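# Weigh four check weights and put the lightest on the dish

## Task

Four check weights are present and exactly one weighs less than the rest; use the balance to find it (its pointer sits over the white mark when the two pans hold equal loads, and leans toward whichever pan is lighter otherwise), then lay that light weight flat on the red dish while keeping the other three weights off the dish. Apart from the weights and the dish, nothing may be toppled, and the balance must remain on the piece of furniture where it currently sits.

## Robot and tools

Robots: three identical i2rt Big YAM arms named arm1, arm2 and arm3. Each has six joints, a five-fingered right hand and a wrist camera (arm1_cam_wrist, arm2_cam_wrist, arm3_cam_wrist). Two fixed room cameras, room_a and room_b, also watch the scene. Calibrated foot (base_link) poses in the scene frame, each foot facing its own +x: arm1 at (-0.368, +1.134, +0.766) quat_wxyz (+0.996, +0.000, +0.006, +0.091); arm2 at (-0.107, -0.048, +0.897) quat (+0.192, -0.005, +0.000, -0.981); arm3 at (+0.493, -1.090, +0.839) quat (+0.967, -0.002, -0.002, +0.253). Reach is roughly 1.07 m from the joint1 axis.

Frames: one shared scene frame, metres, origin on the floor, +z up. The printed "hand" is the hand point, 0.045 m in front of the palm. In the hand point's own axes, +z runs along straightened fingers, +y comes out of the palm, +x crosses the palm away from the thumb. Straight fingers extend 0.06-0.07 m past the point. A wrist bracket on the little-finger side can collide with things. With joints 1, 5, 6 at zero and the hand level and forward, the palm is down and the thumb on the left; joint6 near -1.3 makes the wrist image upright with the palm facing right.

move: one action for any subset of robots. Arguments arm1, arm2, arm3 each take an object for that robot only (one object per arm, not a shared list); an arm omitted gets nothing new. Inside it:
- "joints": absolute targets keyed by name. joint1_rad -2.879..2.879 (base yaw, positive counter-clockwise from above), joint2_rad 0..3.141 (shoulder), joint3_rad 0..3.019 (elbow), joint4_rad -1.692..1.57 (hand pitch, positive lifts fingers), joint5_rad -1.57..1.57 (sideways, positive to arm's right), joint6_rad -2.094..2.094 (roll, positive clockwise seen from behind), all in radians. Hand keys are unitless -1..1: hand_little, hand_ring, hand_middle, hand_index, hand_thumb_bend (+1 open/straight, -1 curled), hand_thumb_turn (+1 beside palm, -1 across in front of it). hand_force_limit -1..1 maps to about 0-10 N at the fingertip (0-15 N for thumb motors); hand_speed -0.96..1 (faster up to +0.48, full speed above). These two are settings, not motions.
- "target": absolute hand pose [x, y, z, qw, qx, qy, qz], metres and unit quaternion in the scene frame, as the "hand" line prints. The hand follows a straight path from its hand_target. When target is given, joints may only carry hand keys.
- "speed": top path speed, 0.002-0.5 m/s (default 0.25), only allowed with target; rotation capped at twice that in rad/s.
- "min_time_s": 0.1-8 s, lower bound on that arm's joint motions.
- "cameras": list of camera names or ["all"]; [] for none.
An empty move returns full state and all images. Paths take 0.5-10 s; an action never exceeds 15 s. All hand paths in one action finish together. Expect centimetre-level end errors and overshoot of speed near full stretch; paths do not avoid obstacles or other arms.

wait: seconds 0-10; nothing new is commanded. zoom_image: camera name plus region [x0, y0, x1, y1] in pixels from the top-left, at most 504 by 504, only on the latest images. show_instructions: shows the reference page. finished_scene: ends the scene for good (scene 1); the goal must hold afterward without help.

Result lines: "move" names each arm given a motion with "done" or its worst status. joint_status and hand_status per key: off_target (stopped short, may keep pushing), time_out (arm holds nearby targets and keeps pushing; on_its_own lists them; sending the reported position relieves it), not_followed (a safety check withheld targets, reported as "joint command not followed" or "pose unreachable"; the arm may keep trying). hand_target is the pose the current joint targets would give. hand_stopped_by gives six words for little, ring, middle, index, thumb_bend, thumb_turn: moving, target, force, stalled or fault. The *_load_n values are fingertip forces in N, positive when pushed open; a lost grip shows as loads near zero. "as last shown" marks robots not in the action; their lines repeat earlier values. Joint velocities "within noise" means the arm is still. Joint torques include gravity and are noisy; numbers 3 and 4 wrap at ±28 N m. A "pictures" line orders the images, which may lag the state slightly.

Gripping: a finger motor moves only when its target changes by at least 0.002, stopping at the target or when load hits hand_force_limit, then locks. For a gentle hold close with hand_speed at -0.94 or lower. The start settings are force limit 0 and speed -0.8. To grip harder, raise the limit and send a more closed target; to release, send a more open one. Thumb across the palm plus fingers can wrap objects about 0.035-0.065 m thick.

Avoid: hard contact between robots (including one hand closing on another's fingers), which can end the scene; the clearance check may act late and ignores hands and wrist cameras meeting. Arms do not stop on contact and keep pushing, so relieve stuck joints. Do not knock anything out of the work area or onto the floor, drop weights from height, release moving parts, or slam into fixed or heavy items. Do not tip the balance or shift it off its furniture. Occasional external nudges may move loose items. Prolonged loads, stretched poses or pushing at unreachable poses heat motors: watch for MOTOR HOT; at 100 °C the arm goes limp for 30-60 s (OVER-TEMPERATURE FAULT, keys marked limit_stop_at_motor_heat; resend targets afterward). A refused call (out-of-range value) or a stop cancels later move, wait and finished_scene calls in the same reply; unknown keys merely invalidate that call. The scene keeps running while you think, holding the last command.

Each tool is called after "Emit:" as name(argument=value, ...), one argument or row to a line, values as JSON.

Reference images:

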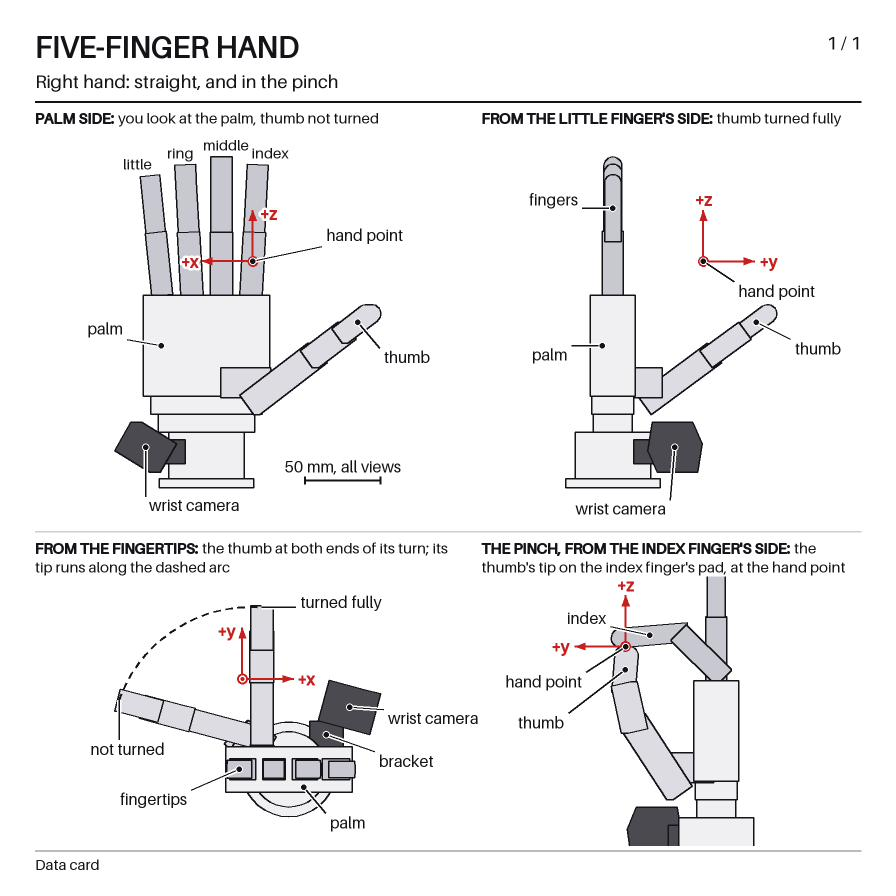

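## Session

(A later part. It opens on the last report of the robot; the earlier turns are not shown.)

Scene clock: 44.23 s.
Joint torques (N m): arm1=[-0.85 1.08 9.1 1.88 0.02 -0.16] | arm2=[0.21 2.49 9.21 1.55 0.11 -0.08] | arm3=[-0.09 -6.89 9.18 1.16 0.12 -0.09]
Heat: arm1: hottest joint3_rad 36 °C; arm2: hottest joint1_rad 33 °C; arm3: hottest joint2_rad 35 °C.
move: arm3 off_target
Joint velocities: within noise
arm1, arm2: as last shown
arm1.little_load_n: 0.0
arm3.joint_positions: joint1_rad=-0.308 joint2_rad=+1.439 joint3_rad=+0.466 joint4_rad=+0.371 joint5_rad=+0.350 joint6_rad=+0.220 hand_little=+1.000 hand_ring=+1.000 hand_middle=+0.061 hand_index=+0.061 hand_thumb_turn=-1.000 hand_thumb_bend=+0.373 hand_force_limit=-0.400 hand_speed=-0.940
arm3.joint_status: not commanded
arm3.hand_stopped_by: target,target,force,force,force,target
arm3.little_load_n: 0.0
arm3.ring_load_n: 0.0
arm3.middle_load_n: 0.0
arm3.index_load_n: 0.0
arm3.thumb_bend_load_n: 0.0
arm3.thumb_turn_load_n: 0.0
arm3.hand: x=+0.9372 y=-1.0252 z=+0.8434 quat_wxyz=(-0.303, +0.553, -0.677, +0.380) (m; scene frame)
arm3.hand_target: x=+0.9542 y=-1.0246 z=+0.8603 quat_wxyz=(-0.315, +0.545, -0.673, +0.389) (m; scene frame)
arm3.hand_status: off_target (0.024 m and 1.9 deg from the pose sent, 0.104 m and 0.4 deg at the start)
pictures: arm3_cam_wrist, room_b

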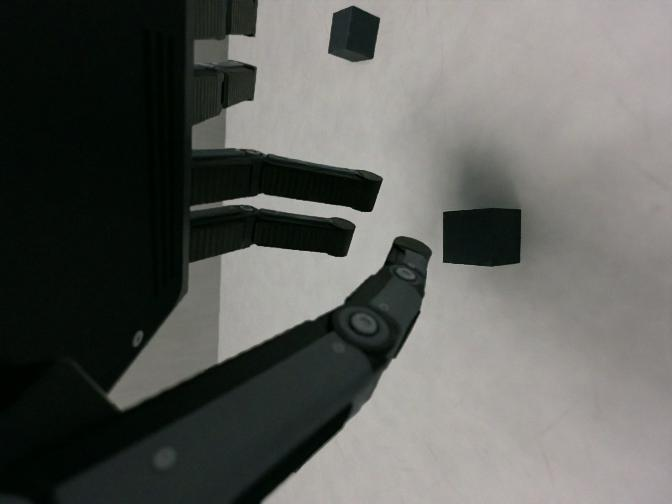

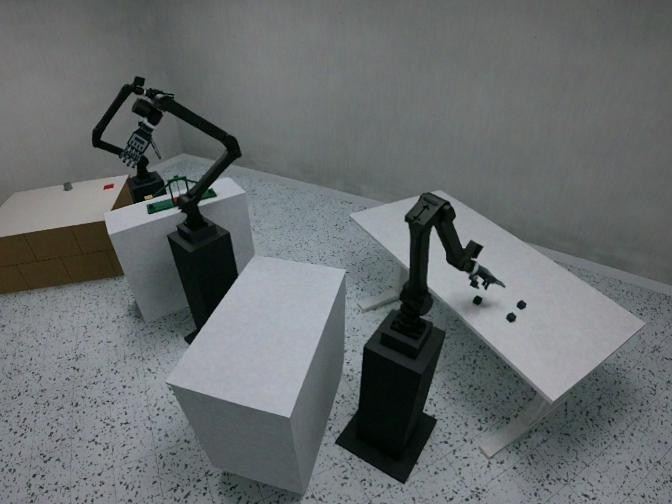

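Emit:
move(
  arm3={"target":[0.945,-1.025,0.81,0.3147,-0.5450,0.6730,-0.3886],"speed":0.1,"joints":{"hand_index":0.5,"hand_middle":0.5,"hand_thumb_bend":0.65,"hand_speed":-0.6}},
  cameras=["arm3_cam_wrist"],
)

Emit:
zoom_image(
  camera="arm3_cam_wrist",
  region=[280, 130, 520, 330],
)

Scene clock: 48.07 s.
Joint torques (N m): arm1=[-0.91 1.03 9.1 1.88 0.02 -0.16] | arm2=[-0.03 2.73 9.21 1.59 0.13 -0.07] | arm3=[0.32 -6.01 5.14 2.14 0.27 -0.07]
Heat: arm1: hottest joint3_rad 37 °C; arm2: hottest joint1_rad 33 °C; arm3: hottest joint2_rad 35 °C.
move: arm3 done
Joint velocities: within noise
arm1.joint_positions: joint1_rad=+0.016 joint2_rad=+0.646 joint3_rad=+1.391 joint4_rad=-1.155 joint5_rad=+0.081 joint6_rad=-1.344 hand_little=+1.000 hand_ring=+1.000 hand_middle=+1.000 hand_index=+1.000 hand_thumb_turn=+1.000 hand_thumb_bend=+1.000 hand_force_limit=+0.000 hand_speed=-0.800
arm1.joint_status: not commanded
arm1.hand_stopped_by: target,target,target,target,target,target
arm1.little_load_n: 0.0
arm1.ring_load_n: 0.0
arm1.middle_load_n: 0.0
arm1.index_load_n: 0.0
arm1.thumb_bend_load_n: 0.0
arm1.thumb_turn_load_n: 0.0
arm1.hand: x=-0.0882 y=+1.1205 z=+1.2896 quat_wxyz=(-0.082, +0.839, -0.034, +0.538) (m; scene frame)
arm1.hand_target: x=-0.0899 y=+1.1201 z=+1.2992 quat_wxyz=(-0.084, +0.833, -0.035, +0.546) (m; scene frame)
arm1.hand_status: not commanded
arm2.joint_positions: joint1_rad=-0.124 joint2_rad=+0.586 joint3_rad=+1.317 joint4_rad=-1.572 joint5_rad=+0.209 joint6_rad=-1.089 hand_little=+1.000 hand_ring=+1.000 hand_middle=+1.000 hand_index=+1.000 hand_thumb_turn=+1.000 hand_thumb_bend=+1.000 hand_force_limit=+0.000 hand_speed=-0.800
arm2.joint_status: not commanded
arm2.hand_stopped_by: target,target,target,target,target,target
arm2.little_load_n: 0.0
arm2.ring_load_n: 0.0
arm2.middle_load_n: 0.0
arm2.index_load_n: 0.0
arm2.thumb_bend_load_n: 0.0
arm2.thumb_turn_load_n: 0.0
arm2.hand: x=-0.2756 y=-0.0119 z=+1.3230 quat_wxyz=(+0.371, -0.138, -0.918, +0.041) (m; scene frame)
arm2.hand_target: x=-0.2755 y=-0.0119 z=+1.3322 quat_wxyz=(+0.381, -0.139, -0.913, +0.045) (m; scene frame)
arm2.hand_status: not commanded
arm3.joint_positions: joint1_rad=-0.308 joint2_rad=+1.581 joint3_rad=+0.448 joint4_rad=+0.566 joint5_rad=+0.350 joint6_rad=+0.220 hand_little=+1.000 hand_ring=+1.000 hand_middle=+0.500 hand_index=+0.500 hand_thumb_turn=-1.000 hand_thumb_bend=+0.650 hand_force_limit=-0.400 hand_speed=-0.600
arm3.joint_status: all done
arm3.hand_stopped_by: target,target,target,target,target,target
arm3.little_load_n: 0.0
arm3.ring_load_n: -0.5
arm3.middle_load_n: -0.5
arm3.index_load_n: 0.0
arm3.thumb_bend_load_n: 0.0
arm3.thumb_turn_load_n: 0.0
arm3.hand: x=+0.9451 y=-1.0236 z=+0.8137 quat_wxyz=(-0.316, +0.545, -0.673, +0.387) (m; scene frame)
arm3.hand_target: x=+0.9450 y=-1.0250 z=+0.8101 quat_wxyz=(-0.315, +0.545, -0.673, +0.389) (m; scene frame)
arm3.hand_status: done (0.004 m and 0.2 deg from the pose sent, 0.034 m and 1.9 deg at the start)
pictures: arm3_cam_wrist

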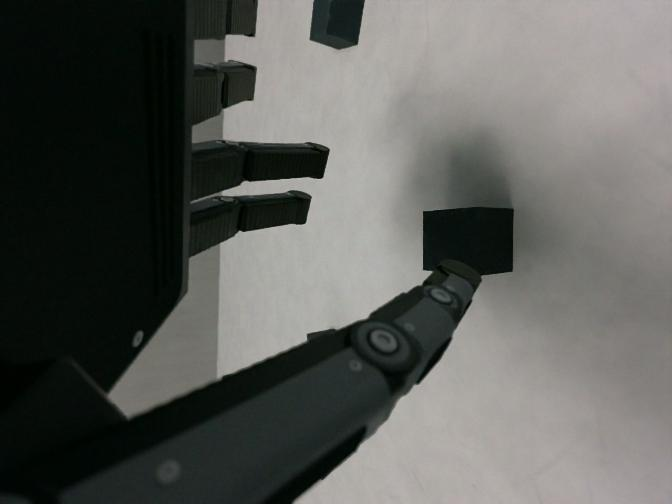

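Scaled by 2.100.

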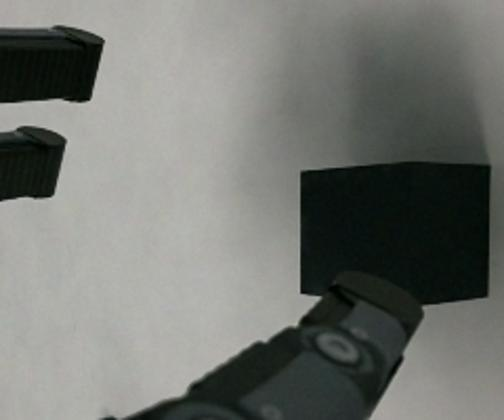

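Emit:
move(
  arm3={"target":[0.930,-1.023,0.805,0.4095,-0.7093,0.4967,-0.2868],"speed":0.15},
  cameras=["arm3_cam_wrist"],
)

Emit:
zoom_image(
  camera="arm3_cam_wrist",
  region=[280, 130, 520, 330],
)

Scene clock: 52.33 s.
Joint torques (N m): arm1=[-0.85 1.08 9.1 1.88 0.02 -0.16] | arm2=[0.15 2.67 9.28 1.58 0.14 -0.09] | arm3=[-0.32 -5.89 6.53 1.22 -0.31 -0.11]
Heat: arm1: hottest joint3_rad 37 °C; arm2: hottest joint1_rad 33 °C; arm3: hottest joint2_rad 35 °C.
move: arm3 done
Joint velocities: within noise
arm1, arm2: as last shown
arm2.little_load_n: 0.5
arm3.joint_positions: joint1_rad=-0.530 joint2_rad=+1.604 joint3_rad=+0.426 joint4_rad=+0.621 joint5_rad=-0.322 joint6_rad=-0.184 hand_little=+1.000 hand_ring=+1.000 hand_middle=+0.500 hand_index=+0.500 hand_thumb_turn=-1.000 hand_thumb_bend=+0.650 hand_force_limit=-0.400 hand_speed=-0.600
arm3.joint_status: not commanded
arm3.hand_stopped_by: target,target,target,target,target,target
arm3.little_load_n: -0.5
arm3.ring_load_n: 0.0
arm3.middle_load_n: -0.5
arm3.index_load_n: 0.0
arm3.thumb_bend_load_n: 0.0
arm3.thumb_turn_load_n: 0.0
arm3.hand: x=+0.9224 y=-1.0188 z=+0.8061 quat_wxyz=(-0.412, +0.709, -0.497, +0.285) (m; scene frame)
arm3.hand_target: x=+0.9298 y=-1.0231 z=+0.8051 quat_wxyz=(-0.410, +0.709, -0.497, +0.287) (m; scene frame)
arm3.hand_status: done (0.009 m and 0.3 deg from the pose sent, 0.017 m and 31.9 deg at the start)
pictures: arm3_cam_wrist

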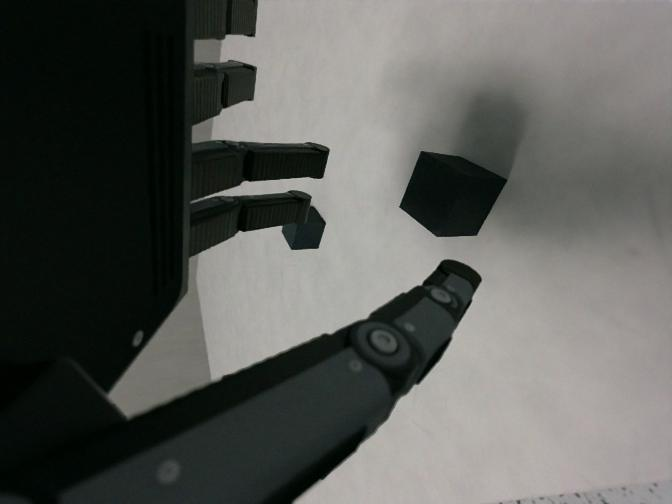

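Scaled by 2.100.

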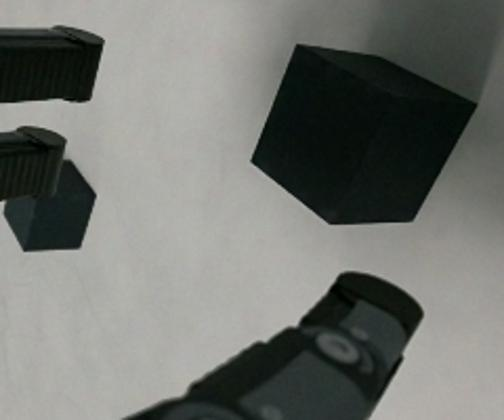

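Emit:
move(
  arm3={"target":[0.941,-1.036,0.778,0.4095,-0.7093,0.4967,-0.2868],"speed":0.1},
  cameras=["arm3_cam_wrist"],
)

Emit:
zoom_image(
  camera="arm3_cam_wrist",
  region=[280, 130, 520, 330],
)

Scene clock: 54.80 s.
Joint torques (N m): arm1=[-0.85 1.03 9.1 1.89 0.02 -0.16] | arm2=[0.15 2.61 9.22 1.52 0.13 -0.08] | arm3=[-0.32 -6.53 6.16 2.1 -0.33 -0.13]
Heat: arm1: hottest joint3_rad 37 °C; arm2: hottest joint1_rad 33 °C; arm3: hottest joint2_rad 35 °C.
move: arm3 off_target
Joint velocities: within noise
arm1, arm2: as last shown
arm2.little_load_n: 0.0
arm3.joint_positions: joint1_rad=-0.569 joint2_rad=+1.728 joint3_rad=+0.449 joint4_rad=+0.686 joint5_rad=-0.354 joint6_rad=-0.206 hand_little=+1.000 hand_ring=+1.000 hand_middle=+0.500 hand_index=+0.500 hand_thumb_turn=-1.000 hand_thumb_bend=+0.650 hand_force_limit=-0.400 hand_speed=-0.600
arm3.joint_status: not commanded
arm3.hand_stopped_by: target,target,target,target,target,target
arm3.little_load_n: 0.0
arm3.ring_load_n: 0.0
arm3.middle_load_n: 0.5
arm3.index_load_n: 0.0
arm3.thumb_bend_load_n: 0.0
arm3.thumb_turn_load_n: 0.0
arm3.hand: x=+0.9263 y=-1.0313 z=+0.7752 quat_wxyz=(-0.405, +0.712, -0.503, +0.275) (m; scene frame)
arm3.hand_target: x=+0.9407 y=-1.0362 z=+0.7785 quat_wxyz=(-0.410, +0.709, -0.497, +0.287) (m; scene frame)
arm3.hand_status: off_target (0.016 m and 1.6 deg from the pose sent, 0.038 m and 0.3 deg at the start)
pictures: arm3_cam_wrist

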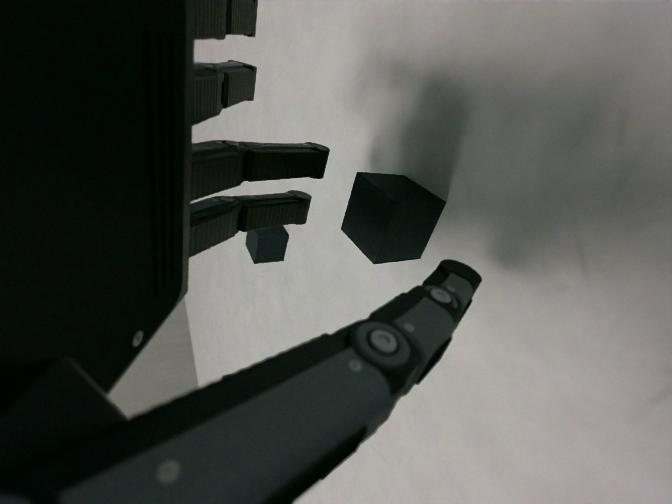

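Scaled by 2.100.

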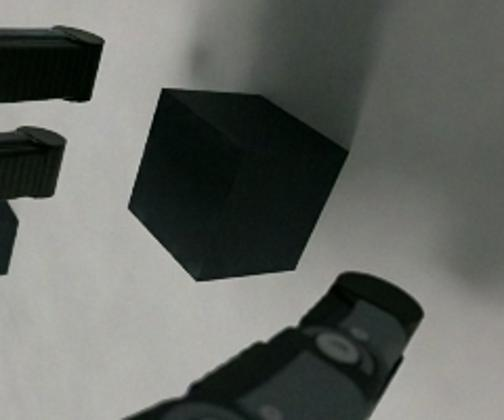

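Emit:
move(
  arm3={"target":[0.9536,-1.0337,0.759,0.4095,-0.7093,0.4967,-0.2868],"speed":0.08,"joints":{"hand_thumb_bend":0.5}},
  cameras=["arm3_cam_wrist"],
)

Emit:
zoom_image(
  camera="arm3_cam_wrist",
  region=[280, 130, 520, 330],
)

Scene clock: 56.97 s.
Joint torques (N m): arm1=[-0.85 1.08 9.1 1.87 0.02 -0.16] | arm2=[-0.15 2.84 9.22 1.55 0.13 -0.09] | arm3=[0.44 -7.3 5.57 2.11 -0.02 -0.08]
Heat: arm1: hottest joint3_rad 38 °C; arm2: hottest joint1_rad 33 °C; arm3: hottest joint2_rad 35 °C.
move: arm3 off_target
Joint velocities: within noise
arm1, arm2: as last shown
arm3.joint_positions: joint1_rad=-0.569 joint2_rad=+1.820 joint3_rad=+0.488 joint4_rad=+0.743 joint5_rad=-0.354 joint6_rad=-0.207 hand_little=+1.000 hand_ring=+1.000 hand_middle=+0.500 hand_index=+0.500 hand_thumb_turn=-1.000 hand_thumb_bend=+0.500 hand_force_limit=-0.400 hand_speed=-0.600
arm3.joint_status: all done
arm3.hand_stopped_by: target,target,target,target,target,target
arm3.little_load_n: 0.0
arm3.ring_load_n: -0.5
arm3.middle_load_n: 0.0
arm3.index_load_n: 0.0
arm3.thumb_bend_load_n: 0.0
arm3.thumb_turn_load_n: 0.0
arm3.hand: x=+0.9401 y=-1.0321 z=+0.7573 quat_wxyz=(-0.406, +0.712, -0.502, +0.276) (m; scene frame)
arm3.hand_target: x=+0.9531 y=-1.0338 z=+0.7592 quat_wxyz=(-0.409, +0.709, -0.497, +0.287) (m; scene frame)
arm3.hand_status: off_target (0.014 m and 1.4 deg from the pose sent, 0.032 m and 1.7 deg at the start)
pictures: arm3_cam_wrist

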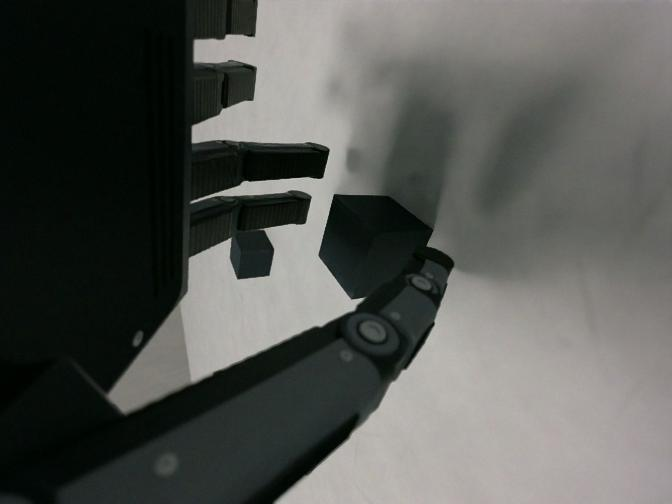

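Scaled by 2.100.

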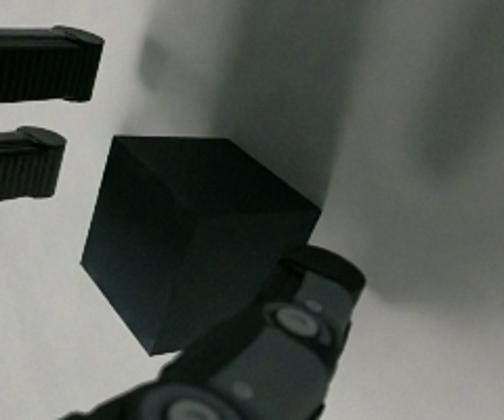

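Emit:
move(
  arm3={"target":[0.951,-1.0275,0.757,0.4095,-0.7093,0.4967,-0.2868],"speed":0.06},
  cameras=["arm3_cam_wrist"],
)

Emit:
zoom_image(
  camera="arm3_cam_wrist",
  region=[280, 130, 520, 330],
)

Scene clock: 58.50 s.
Joint torques (N m): arm1=[-0.91 1.03 9.1 1.88 0.02 -0.16] | arm2=[0.15 2.61 9.22 1.57 0.13 -0.07] | arm3=[1.32 -7.36 4.96 2.14 0.01 0.01]
Heat: arm1: hottest joint3_rad 38 °C; arm2: hottest joint1_rad 33 °C; arm3: hottest joint2_rad 35 °C.
move: arm3 done
Joint velocities: within noise
arm1, arm2: as last shown
arm3.joint_positions: joint1_rad=-0.561 joint2_rad=+1.826 joint3_rad=+0.488 joint4_rad=+0.760 joint5_rad=-0.340 joint6_rad=-0.207 hand_little=+1.000 hand_ring=+1.000 hand_middle=+0.500 hand_index=+0.500 hand_thumb_turn=-1.000 hand_thumb_bend=+0.500 hand_force_limit=-0.400 hand_speed=-0.600
arm3.joint_status: not commanded
arm3.hand_stopped_by: target,target,target,target,target,target
arm3.little_load_n: 0.5
arm3.ring_load_n: 0.0
arm3.middle_load_n: 0.0
arm3.index_load_n: 0.0
arm3.thumb_bend_load_n: 0.0
arm3.thumb_turn_load_n: 0.0
arm3.hand: x=+0.9426 y=-1.0313 z=+0.7572 quat_wxyz=(-0.405, +0.711, -0.500, +0.283) (m; scene frame)
arm3.hand_target: x=+0.9507 y=-1.0275 z=+0.7571 quat_wxyz=(-0.409, +0.709, -0.497, +0.287) (m; scene frame)
arm3.hand_status: done (0.009 m and 0.8 deg from the pose sent, 0.012 m and 1.4 deg at the start)
pictures: arm3_cam_wrist

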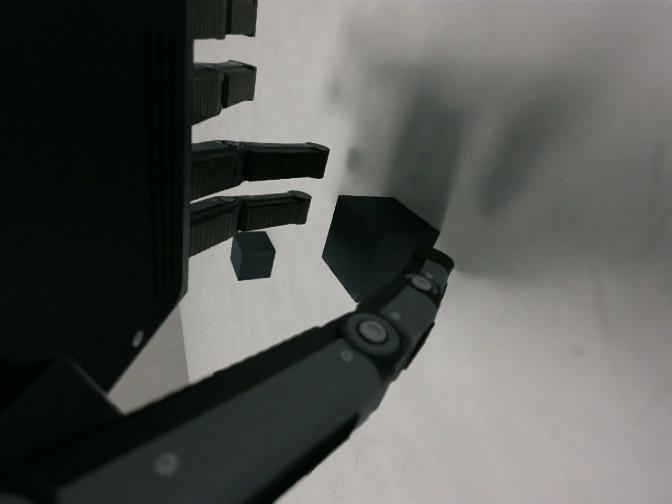

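Scaled by 2.100.

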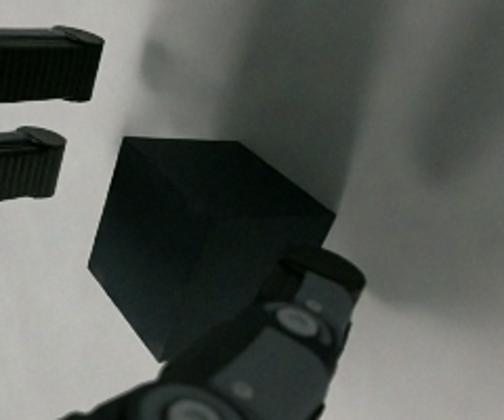

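Emit:
move(
  arm3={"target":[0.947,-1.0205,0.757,0.4095,-0.7093,0.4967,-0.2868],"speed":0.06},
  cameras=["arm3_cam_wrist"],
)

Emit:
zoom_image(
  camera="arm3_cam_wrist",
  region=[280, 130, 520, 330],
)

Scene clock: 59.93 s.
Joint torques (N m): arm1=[-0.85 1.08 9.1 1.88 0.02 -0.16] | arm2=[0.5 2.55 9.21 1.55 0.13 -0.1] | arm3=[1.26 -7.59 4.08 2.14 0.02 0.04]
Heat: arm1: hottest joint3_rad 38 °C; arm2: hottest joint1_rad 33 °C; arm3: hottest joint2_rad 35 °C.
move: arm3 done
Joint velocities: within noise
arm1, arm2: as last shown
arm3.joint_positions: joint1_rad=-0.540 joint2_rad=+1.826 joint3_rad=+0.488 joint4_rad=+0.772 joint5_rad=-0.322 joint6_rad=-0.199 hand_little=+1.000 hand_ring=+1.000 hand_middle=+0.500 hand_index=+0.500 hand_thumb_turn=-1.000 hand_thumb_bend=+0.500 hand_force_limit=-0.400 hand_speed=-0.600
arm3.joint_status: not commanded
arm3.hand_stopped_by: target,target,target,target,target,target
arm3.little_load_n: 0.0
arm3.ring_load_n: 0.0
arm3.middle_load_n: 0.0
arm3.index_load_n: 0.0
arm3.thumb_bend_load_n: 0.0
arm3.thumb_turn_load_n: 0.0
arm3.hand: x=+0.9446 y=-1.0247 z=+0.7588 quat_wxyz=(-0.406, +0.711, -0.497, +0.287) (m; scene frame)
arm3.hand_target: x=+0.9468 y=-1.0205 z=+0.7570 quat_wxyz=(-0.409, +0.709, -0.497, +0.287) (m; scene frame)
arm3.hand_status: done (0.005 m and 0.4 deg from the pose sent, 0.012 m and 0.8 deg at the start)
pictures: arm3_cam_wrist

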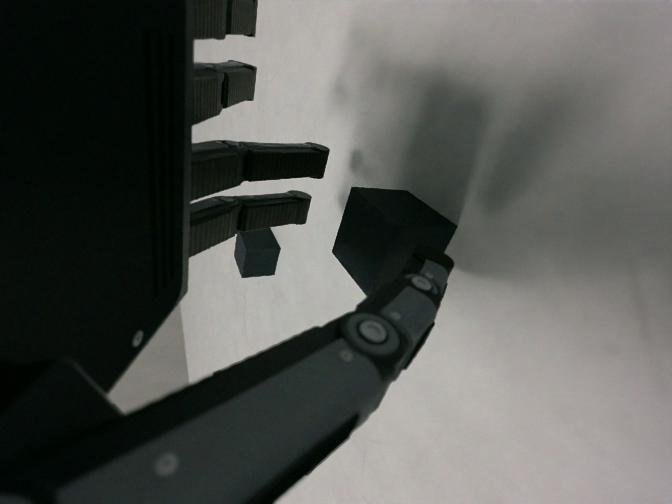

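Scaled by 2.100.

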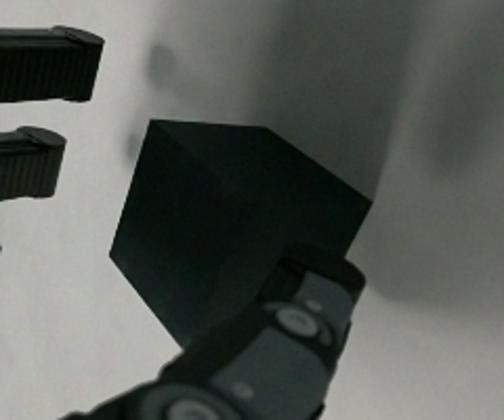

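Emit:
move(
  arm3={"target":[0.9385,-1.0235,0.756,0.4095,-0.7093,0.4967,-0.2868],"speed":0.06},
  cameras=["arm3_cam_wrist"],
)

Emit:
zoom_image(
  camera="arm3_cam_wrist",
  region=[280, 130, 520, 330],
)

Scene clock: 61.27 s.
Joint torques (N m): arm1=[-0.85 1.08 9.1 1.89 0.02 -0.16] | arm2=[0.03 2.55 9.17 1.54 0.13 -0.07] | arm3=[0.44 -7.65 3.28 2.14 -0.3 -0.01]
Heat: arm1: hottest joint3_rad 38 °C; arm2: hottest joint1_rad 33 °C; arm3: hottest joint2_rad 35 °C.
move: arm3 done
Joint velocities: within noise
arm1, arm2: as last shown
arm2.middle_load_n: 0.5
arm3.joint_positions: joint1_rad=-0.540 joint2_rad=+1.826 joint3_rad=+0.475 joint4_rad=+0.789 joint5_rad=-0.322 joint6_rad=-0.199 hand_little=+1.000 hand_ring=+1.000 hand_middle=+0.500 hand_index=+0.500 hand_thumb_turn=-1.000 hand_thumb_bend=+0.500 hand_force_limit=-0.400 hand_speed=-0.600
arm3.joint_status: not commanded
arm3.hand_stopped_by: target,target,target,target,target,target
arm3.little_load_n: 0.0
arm3.ring_load_n: 0.0
arm3.middle_load_n: 0.0
arm3.index_load_n: 0.0
arm3.thumb_bend_load_n: 0.0
arm3.thumb_turn_load_n: 0.0
arm3.hand: x=+0.9403 y=-1.0245 z=+0.7583 quat_wxyz=(-0.407, +0.710, -0.496, +0.288) (m; scene frame)
arm3.hand_target: x=+0.9385 y=-1.0235 z=+0.7560 quat_wxyz=(-0.409, +0.709, -0.497, +0.287) (m; scene frame)
arm3.hand_status: done (0.003 m and 0.3 deg from the pose sent, 0.007 m and 0.4 deg at the start)
pictures: arm3_cam_wrist

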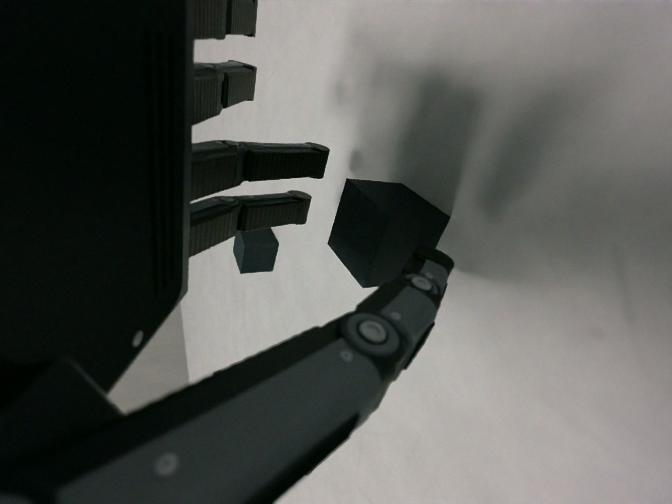

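Scaled by 2.100.

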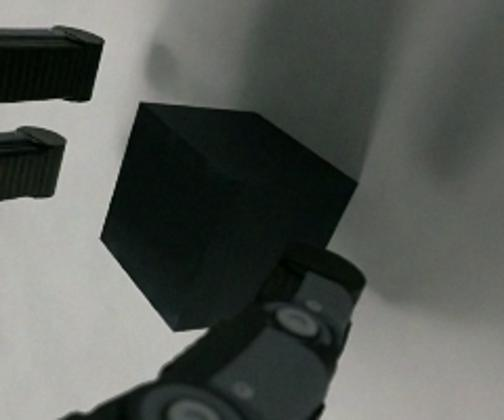

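Emit:
move(
  arm3={"joints":{"hand_index":-0.2,"hand_middle":-0.2,"hand_thumb_bend":0.0,"hand_force_limit":0.1,"hand_speed":-0.94}},
  cameras=["arm3_cam_wrist"],
)

Emit:
zoom_image(
  camera="arm3_cam_wrist",
  region=[280, 130, 520, 330],
)

Scene clock: 64.53 s.
Joint torques (N m): arm1=[-0.91 1.08 9.09 1.88 0.02 -0.16] | arm2=[0.09 2.73 9.28 1.55 0.13 -0.08] | arm3=[0.5 -7.71 3.23 2.11 -0.27 -0.01]
Heat: arm1: hottest joint3_rad 38 °C; arm2: hottest joint3_rad 34 °C; arm3: hottest joint2_rad 35 °C.
move: arm3 off_target
Joint velocities: within noise
arm1, arm2: as last shown
arm2.middle_load_n: 0.0
arm3.joint_positions: joint1_rad=-0.540 joint2_rad=+1.826 joint3_rad=+0.475 joint4_rad=+0.790 joint5_rad=-0.323 joint6_rad=-0.199 hand_little=+1.000 hand_ring=+1.000 hand_middle=+0.103 hand_index=+0.096 hand_thumb_turn=-1.000 hand_thumb_bend=+0.290 hand_force_limit=+0.100 hand_speed=-0.940
arm3.joint_status: hand_middle off_target (ended at +0.103, target -0.200); hand_index off_target (ended at +0.096, target -0.200); hand_thumb_bend off_target (ended at +0.290, target +0.000); the others done
arm3.hand_stopped_by: target,target,force,force,force,target
arm3.little_load_n: 0.0
arm3.ring_load_n: 0.0
arm3.middle_load_n: 7.0
arm3.index_load_n: 7.0
arm3.thumb_bend_load_n: 8.0
arm3.thumb_turn_load_n: -1.5
arm3.hand: x=+0.9404 y=-1.0244 z=+0.7584 quat_wxyz=(-0.408, +0.710, -0.496, +0.288) (m; scene frame)
arm3.hand_target: x=+0.9385 y=-1.0235 z=+0.7560 quat_wxyz=(-0.409, +0.709, -0.497, +0.287) (m; scene frame)
arm3.hand_status: not commanded
pictures: arm3_cam_wrist

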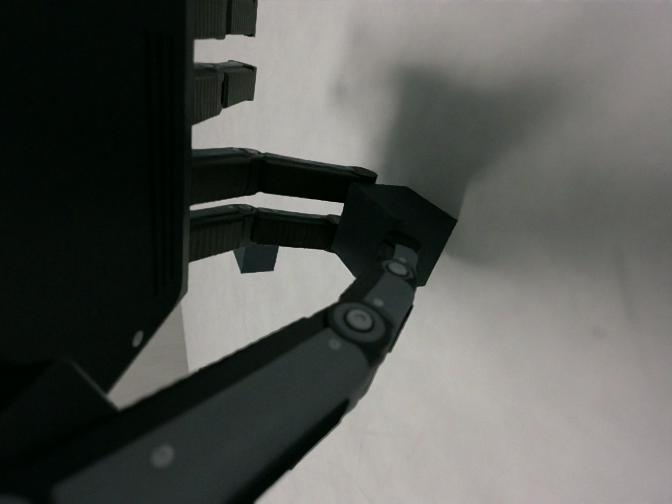

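Scaled by 2.100.

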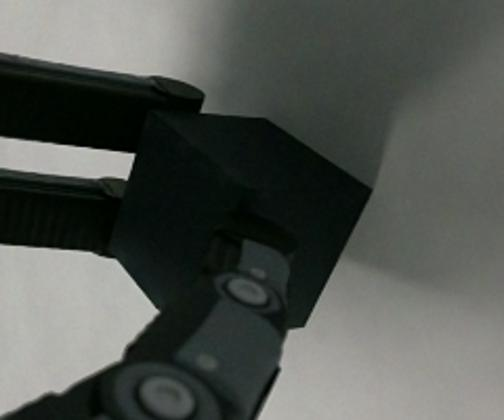

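Emit:
move(
  arm3={"target":[0.9385,-1.0235,0.82,0.4095,-0.7093,0.4967,-0.2868],"speed":0.06},
  cameras=["arm3_cam_wrist","room_b"],
)

Emit:
zoom_image(
  camera="arm3_cam_wrist",
  region=[280, 130, 520, 330],
)

Scene clock: 66.60 s.
Joint torques (N m): arm1=[-0.85 1.03 9.1 1.88 0.02 -0.16] | arm2=[0.26 2.55 9.21 1.61 0.11 -0.09] | arm3=[0.44 -8.53 6.24 1.48 -0.3 -0.01]
Heat: arm1: hottest joint3_rad 38 °C; arm2: hottest joint3_rad 34 °C; arm3: hottest joint2_rad 35 °C.
move: arm3 off_target
Joint velocities: within noise
arm1.joint_positions: joint1_rad=+0.016 joint2_rad=+0.646 joint3_rad=+1.391 joint4_rad=-1.155 joint5_rad=+0.081 joint6_rad=-1.344 hand_little=+1.000 hand_ring=+1.000 hand_middle=+1.000 hand_index=+1.000 hand_thumb_turn=+1.000 hand_thumb_bend=+1.000 hand_force_limit=+0.000 hand_speed=-0.800
arm1.joint_status: not commanded
arm1.hand_stopped_by: target,target,target,target,target,target
arm1.little_load_n: 0.0
arm1.ring_load_n: 0.0
arm1.middle_load_n: 0.0
arm1.index_load_n: 0.0
arm1.thumb_bend_load_n: 0.0
arm1.thumb_turn_load_n: -0.5
arm1.hand: x=-0.0882 y=+1.1205 z=+1.2896 quat_wxyz=(-0.082, +0.839, -0.034, +0.538) (m; scene frame)
arm1.hand_target: x=-0.0899 y=+1.1201 z=+1.2992 quat_wxyz=(-0.084, +0.833, -0.035, +0.546) (m; scene frame)
arm1.hand_status: not commanded
arm2.joint_positions: joint1_rad=-0.124 joint2_rad=+0.586 joint3_rad=+1.317 joint4_rad=-1.572 joint5_rad=+0.209 joint6_rad=-1.089 hand_little=+1.000 hand_ring=+1.000 hand_middle=+1.000 hand_index=+1.000 hand_thumb_turn=+1.000 hand_thumb_bend=+1.000 hand_force_limit=+0.000 hand_speed=-0.800
arm2.joint_status: not commanded
arm2.hand_stopped_by: target,target,target,target,target,target
arm2.little_load_n: 0.0
arm2.ring_load_n: 0.0
arm2.middle_load_n: 0.0
arm2.index_load_n: 0.0
arm2.thumb_bend_load_n: -0.5
arm2.thumb_turn_load_n: 0.0
arm2.hand: x=-0.2756 y=-0.0119 z=+1.3230 quat_wxyz=(+0.371, -0.138, -0.918, +0.041) (m; scene frame)
arm2.hand_target: x=-0.2755 y=-0.0119 z=+1.3322 quat_wxyz=(+0.381, -0.139, -0.913, +0.045) (m; scene frame)
arm2.hand_status: not commanded
arm3.joint_positions: joint1_rad=-0.540 joint2_rad=+1.596 joint3_rad=+0.462 joint4_rad=+0.542 joint5_rad=-0.323 joint6_rad=-0.199 hand_little=+1.000 hand_ring=+1.000 hand_middle=+0.103 hand_index=+0.096 hand_thumb_turn=-1.000 hand_thumb_bend=+0.290 hand_force_limit=+0.100 hand_speed=-0.940
arm3.joint_status: not commanded
arm3.hand_stopped_by: target,target,force,force,force,target
arm3.little_load_n: -0.5
arm3.ring_load_n: 0.0
arm3.middle_load_n: 6.5
arm3.index_load_n: 7.0
arm3.thumb_bend_load_n: 8.5
arm3.thumb_turn_load_n: -1.5
arm3.hand: x=+0.9289 y=-1.0240 z=+0.8071 quat_wxyz=(-0.400, +0.714, -0.503, +0.277) (m; scene frame)
arm3.hand_target: x=+0.9384 y=-1.0235 z=+0.8200 quat_wxyz=(-0.410, +0.709, -0.497, +0.287) (m; scene frame)
arm3.hand_status: off_target (0.016 m and 1.8 deg from the pose sent, 0.062 m and 0.3 deg at the start)
pictures: arm3_cam_wrist, room_b

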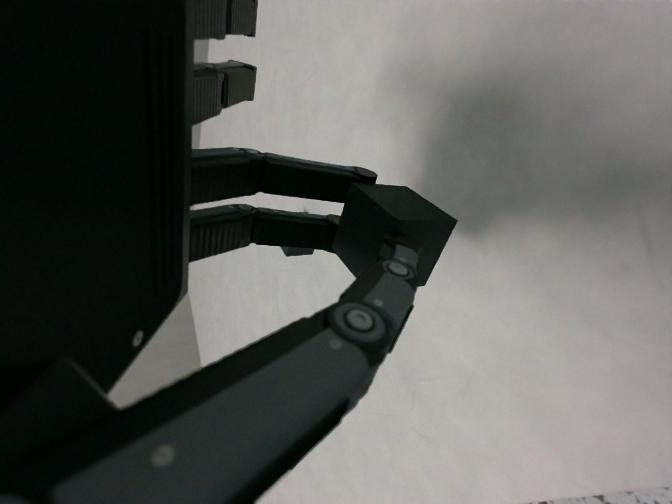

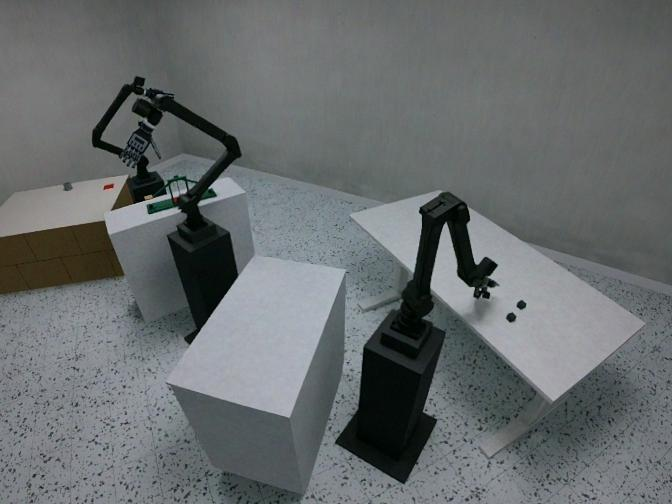

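Scaled by 2.100.

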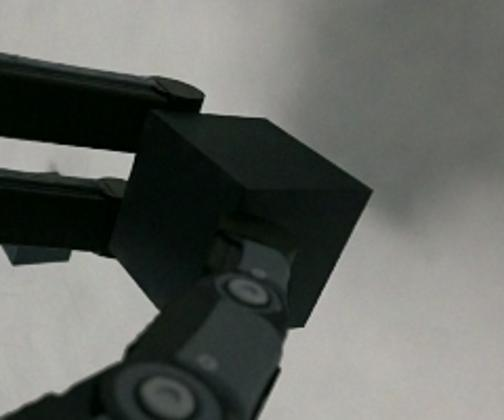

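Emit:
move(
  arm3={"target":[0.90,-1.03,1.0,0.4095,-0.7093,0.4967,-0.2868],"speed":0.2},
  cameras=[],
)

Emit:
move(
  arm3={"joints":{"joint1_rad":1.5},"min_time_s":4},
  cameras=["arm3_cam_wrist","room_a","room_b"],
)

Scene clock: 70.07 s.
Joint torques (N m): arm1=[-0.91 1.03 9.1 1.88 0.02 -0.16] | arm2=[0.09 2.43 9.16 1.58 0.13 -0.09] | arm3=[-0.44 -4.19 14.04 1.36 -0.43 -0.09]
Heat: arm1: hottest joint3_rad 38 °C; arm2: hottest joint3_rad 34 °C; arm3: hottest joint2_rad 35 °C.
move: arm3 off_target
Joint velocities: within noise
arm1, arm2: as last shown
arm1.thumb_turn_load_n: 0.0
arm2.thumb_bend_load_n: 0.0
arm3.joint_positions: joint1_rad=-0.558 joint2_rad=+0.995 joint3_rad=+0.562 joint4_rad=-0.205 joint5_rad=-0.343 joint6_rad=-0.205 hand_little=+1.000 hand_ring=+1.000 hand_middle=+0.103 hand_index=+0.096 hand_thumb_turn=-1.000 hand_thumb_bend=+0.290 hand_force_limit=+0.100 hand_speed=-0.940
arm3.joint_status: not commanded
arm3.hand_stopped_by: target,target,force,force,force,target
arm3.little_load_n: 0.0
arm3.ring_load_n: 0.0
arm3.middle_load_n: 6.5
arm3.index_load_n: 6.5
arm3.thumb_bend_load_n: 8.5
arm3.thumb_turn_load_n: -1.5
arm3.hand: x=+0.8776 y=-1.0256 z=+0.9638 quat_wxyz=(-0.393, +0.719, -0.511, +0.259) (m; scene frame)
arm3.hand_target: x=+0.8981 y=-1.0300 z=+1.0002 quat_wxyz=(-0.409, +0.709, -0.497, +0.287) (m; scene frame)
arm3.hand_status: off_target (0.043 m and 4.2 deg from the pose sent, 0.195 m and 1.8 deg at the start)
pictures: none
No camera images: "cameras" was empty.

Scene clock: 74.53 s.
Joint torques (N m): arm1=[-0.85 1.03 9.1 1.89 0.02 -0.16] | arm2=[0.26 2.78 9.17 1.57 0.15 -0.09] | arm3=[1.08 -4.25 13.98 1.43 -0.31 -0.07]
Heat: arm1: hottest joint3_rad 39 °C; arm2: hottest joint3_rad 34 °C; arm3: hottest joint2_rad 35 °C.
move: arm3 done
Joint velocities: within noise
arm1, arm2: as last shown
arm3.joint_positions: joint1_rad=+1.492 joint2_rad=+0.995 joint3_rad=+0.562 joint4_rad=-0.205 joint5_rad=-0.346 joint6_rad=-0.206 hand_little=+1.000 hand_ring=+1.000 hand_middle=+0.103 hand_index=+0.096 hand_thumb_turn=-1.000 hand_thumb_bend=+0.290 hand_force_limit=+0.100 hand_speed=-0.940
arm3.joint_status: all done
arm3.hand_stopped_by: target,target,force,force,force,target
arm3.little_load_n: 0.0
arm3.ring_load_n: 0.0
arm3.middle_load_n: 7.0
arm3.index_load_n: 7.0
arm3.thumb_bend_load_n: 9.0
arm3.thumb_turn_load_n: -1.5
arm3.hand: x=+0.2571 y=-0.7773 z=+0.9602 quat_wxyz=(-0.421, +0.812, +0.351, -0.201) (m; scene frame)
arm3.hand_target: x=+0.2455 y=-0.7610 z=+0.9963 quat_wxyz=(-0.452, +0.792, +0.356, -0.204) (m; scene frame)
arm3.hand_status: not commanded
pictures: arm3_cam_wrist, room_a, room_b

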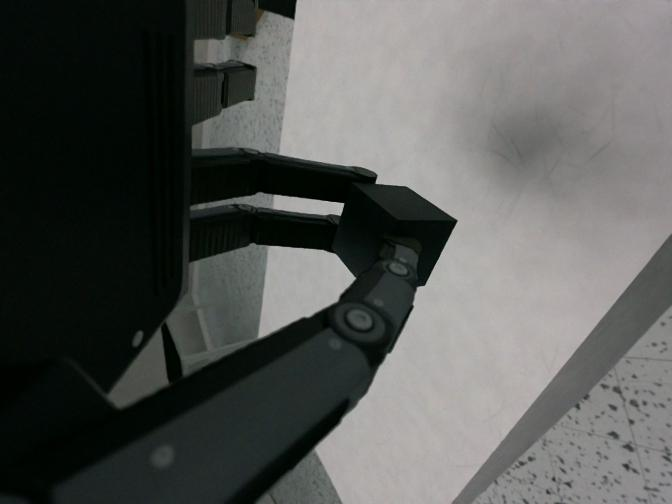

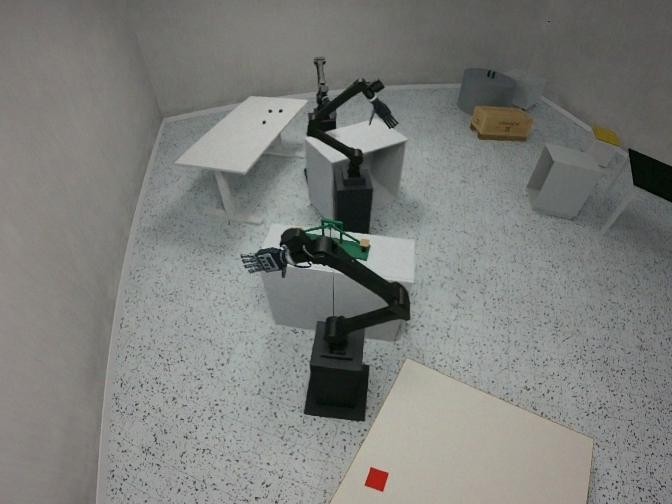

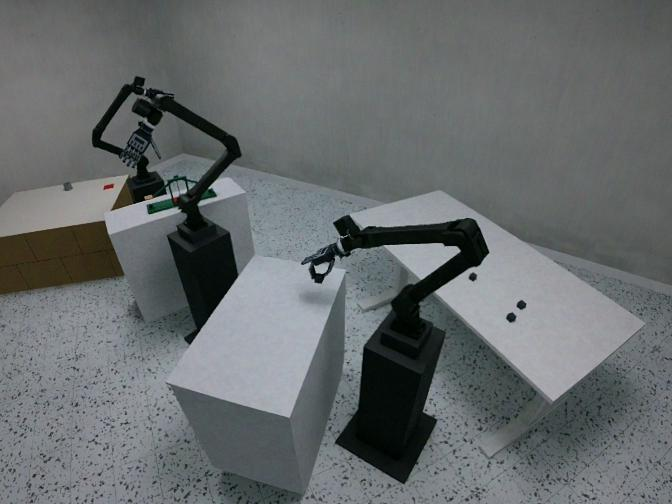

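Emit:
move(
  arm3={"target":[0.111,-0.654,0.93,0.4916,-0.8515,-0.1578,0.0911],"speed":0.2},
  cameras=["arm3_cam_wrist","room_b"],
)

Scene clock: 78.83 s.
Joint torques (N m): arm1=[-0.85 1.08 9.1 1.88 0.02 -0.16] | arm2=[-0.21 2.73 9.22 1.54 0.13 -0.08] | arm3=[1.08 -8.64 12.63 2.39 0.39 0.08]
Heat: arm1: hottest joint3_rad 39 °C; arm2: hottest joint3_rad 34 °C; arm3: hottest joint3_rad 36 °C.
move: arm3 off_target
Joint velocities: within noise
arm1, arm2: as last shown
arm2.middle_load_n: -0.5
arm3.joint_positions: joint1_rad=+1.813 joint2_rad=+1.505 joint3_rad=+0.807 joint4_rad=+0.066 joint5_rad=+0.333 joint6_rad=+0.195 hand_little=+1.000 hand_ring=+1.000 hand_middle=+0.103 hand_index=+0.096 hand_thumb_turn=-1.000 hand_thumb_bend=+0.290 hand_force_limit=+0.100 hand_speed=-0.940
arm3.joint_status: not commanded
arm3.hand_stopped_by: target,target,force,force,force,target
arm3.little_load_n: 0.0
arm3.ring_load_n: 0.0
arm3.middle_load_n: 7.0
arm3.index_load_n: 6.5
arm3.thumb_bend_load_n: 8.5
arm3.thumb_turn_load_n: -1.5
arm3.hand: x=+0.1368 y=-0.6758 z=+0.9005 quat_wxyz=(-0.463, +0.867, +0.171, -0.071) (m; scene frame)
arm3.hand_target: x=+0.1129 y=-0.6563 z=+0.9314 quat_wxyz=(-0.491, +0.852, +0.158, -0.092) (m; scene frame)
arm3.hand_status: off_target (0.045 m and 4.7 deg from the pose sent, 0.194 m and 27.1 deg at the start)
pictures: arm3_cam_wrist, room_b

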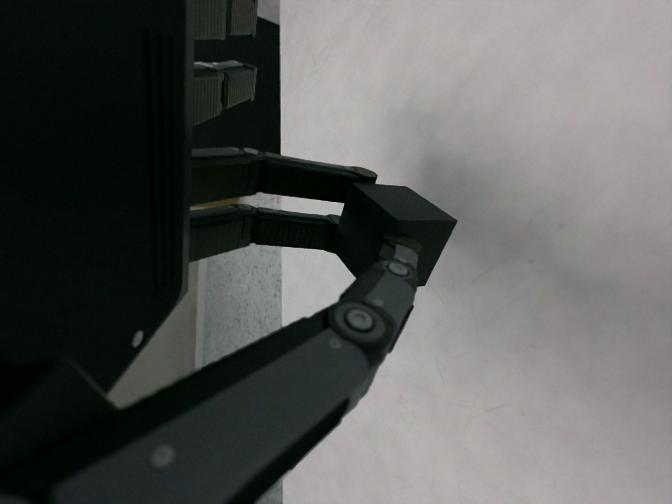

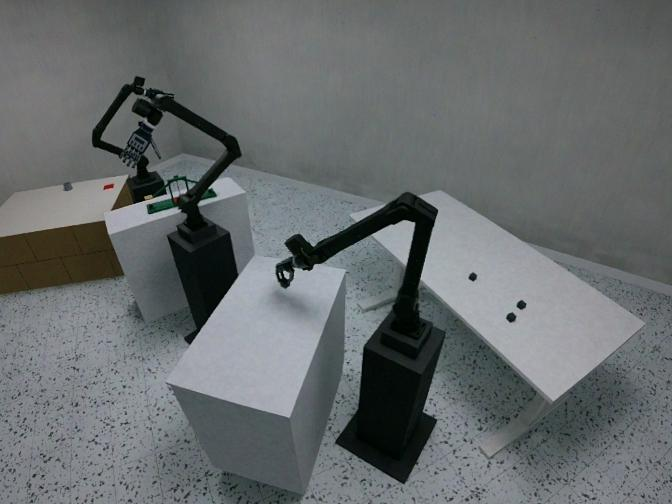

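Emit:
move(
  arm3={"target":[0.111,-0.654,0.85,0.4916,-0.8515,-0.1578,0.0911],"speed":0.1},
  cameras=["arm3_cam_wrist","room_b"],
)

Emit:
zoom_image(
  camera="room_b",
  region=[230, 220, 370, 340],
)

Scene clock: 81.27 s.
Joint torques (N m): arm1=[-0.85 1.03 9.1 1.88 0.02 -0.16] | arm2=[0.15 2.67 9.24 1.61 0.14 -0.09] | arm3=[1.08 -10.11 7.5 2.47 0.39 0.05]
Heat: arm1: hottest joint3_rad 39 °C; arm2: hottest joint3_rad 34 °C; arm3: hottest joint3_rad 36 °C.
move: arm3 off_target
Joint velocities: within noise
arm1, arm2: as last shown
arm2.middle_load_n: 0.0
arm3.joint_positions: joint1_rad=+1.813 joint2_rad=+1.690 joint3_rad=+0.794 joint4_rad=+0.308 joint5_rad=+0.333 joint6_rad=+0.196 hand_little=+1.000 hand_ring=+1.000 hand_middle=+0.103 hand_index=+0.096 hand_thumb_turn=-1.000 hand_thumb_bend=+0.290 hand_force_limit=+0.100 hand_speed=-0.940
arm3.joint_status: not commanded
arm3.hand_stopped_by: target,target,force,force,force,target
arm3.little_load_n: 0.0
arm3.ring_load_n: 0.0
arm3.middle_load_n: 6.5
arm3.index_load_n: 6.5
arm3.thumb_bend_load_n: 8.5
arm3.thumb_turn_load_n: -1.5
arm3.hand: x=+0.1205 y=-0.6581 z=+0.8415 quat_wxyz=(-0.480, +0.858, +0.165, -0.081) (m; scene frame)
arm3.hand_target: x=+0.1112 y=-0.6541 z=+0.8502 quat_wxyz=(-0.491, +0.852, +0.158, -0.091) (m; scene frame)
arm3.hand_status: off_target (0.013 m and 2.1 deg from the pose sent, 0.061 m and 4.7 deg at the start)
pictures: arm3_cam_wrist, room_b

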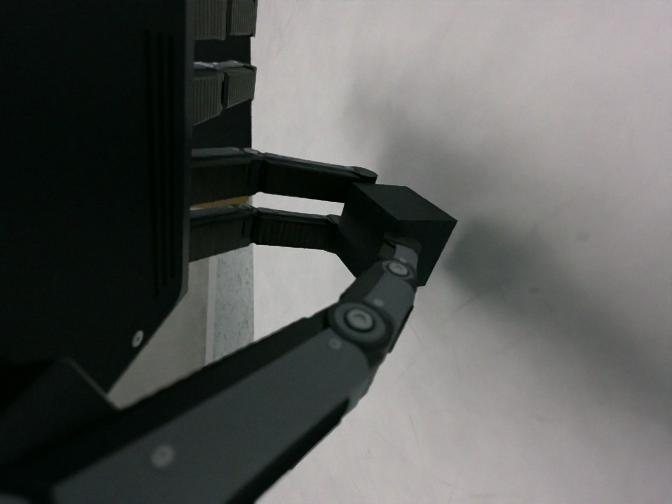

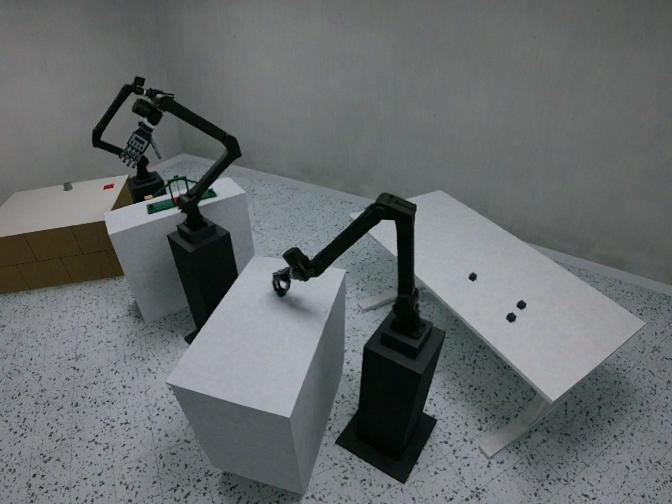

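Scaled by 3.600.

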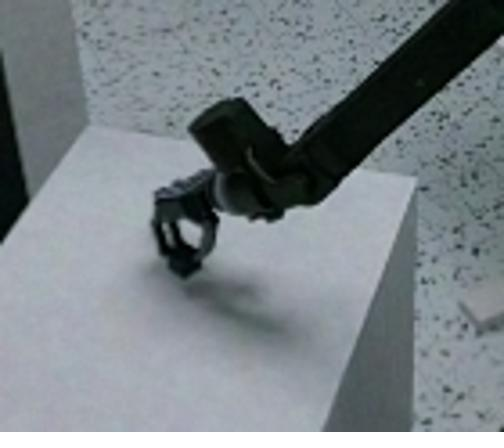

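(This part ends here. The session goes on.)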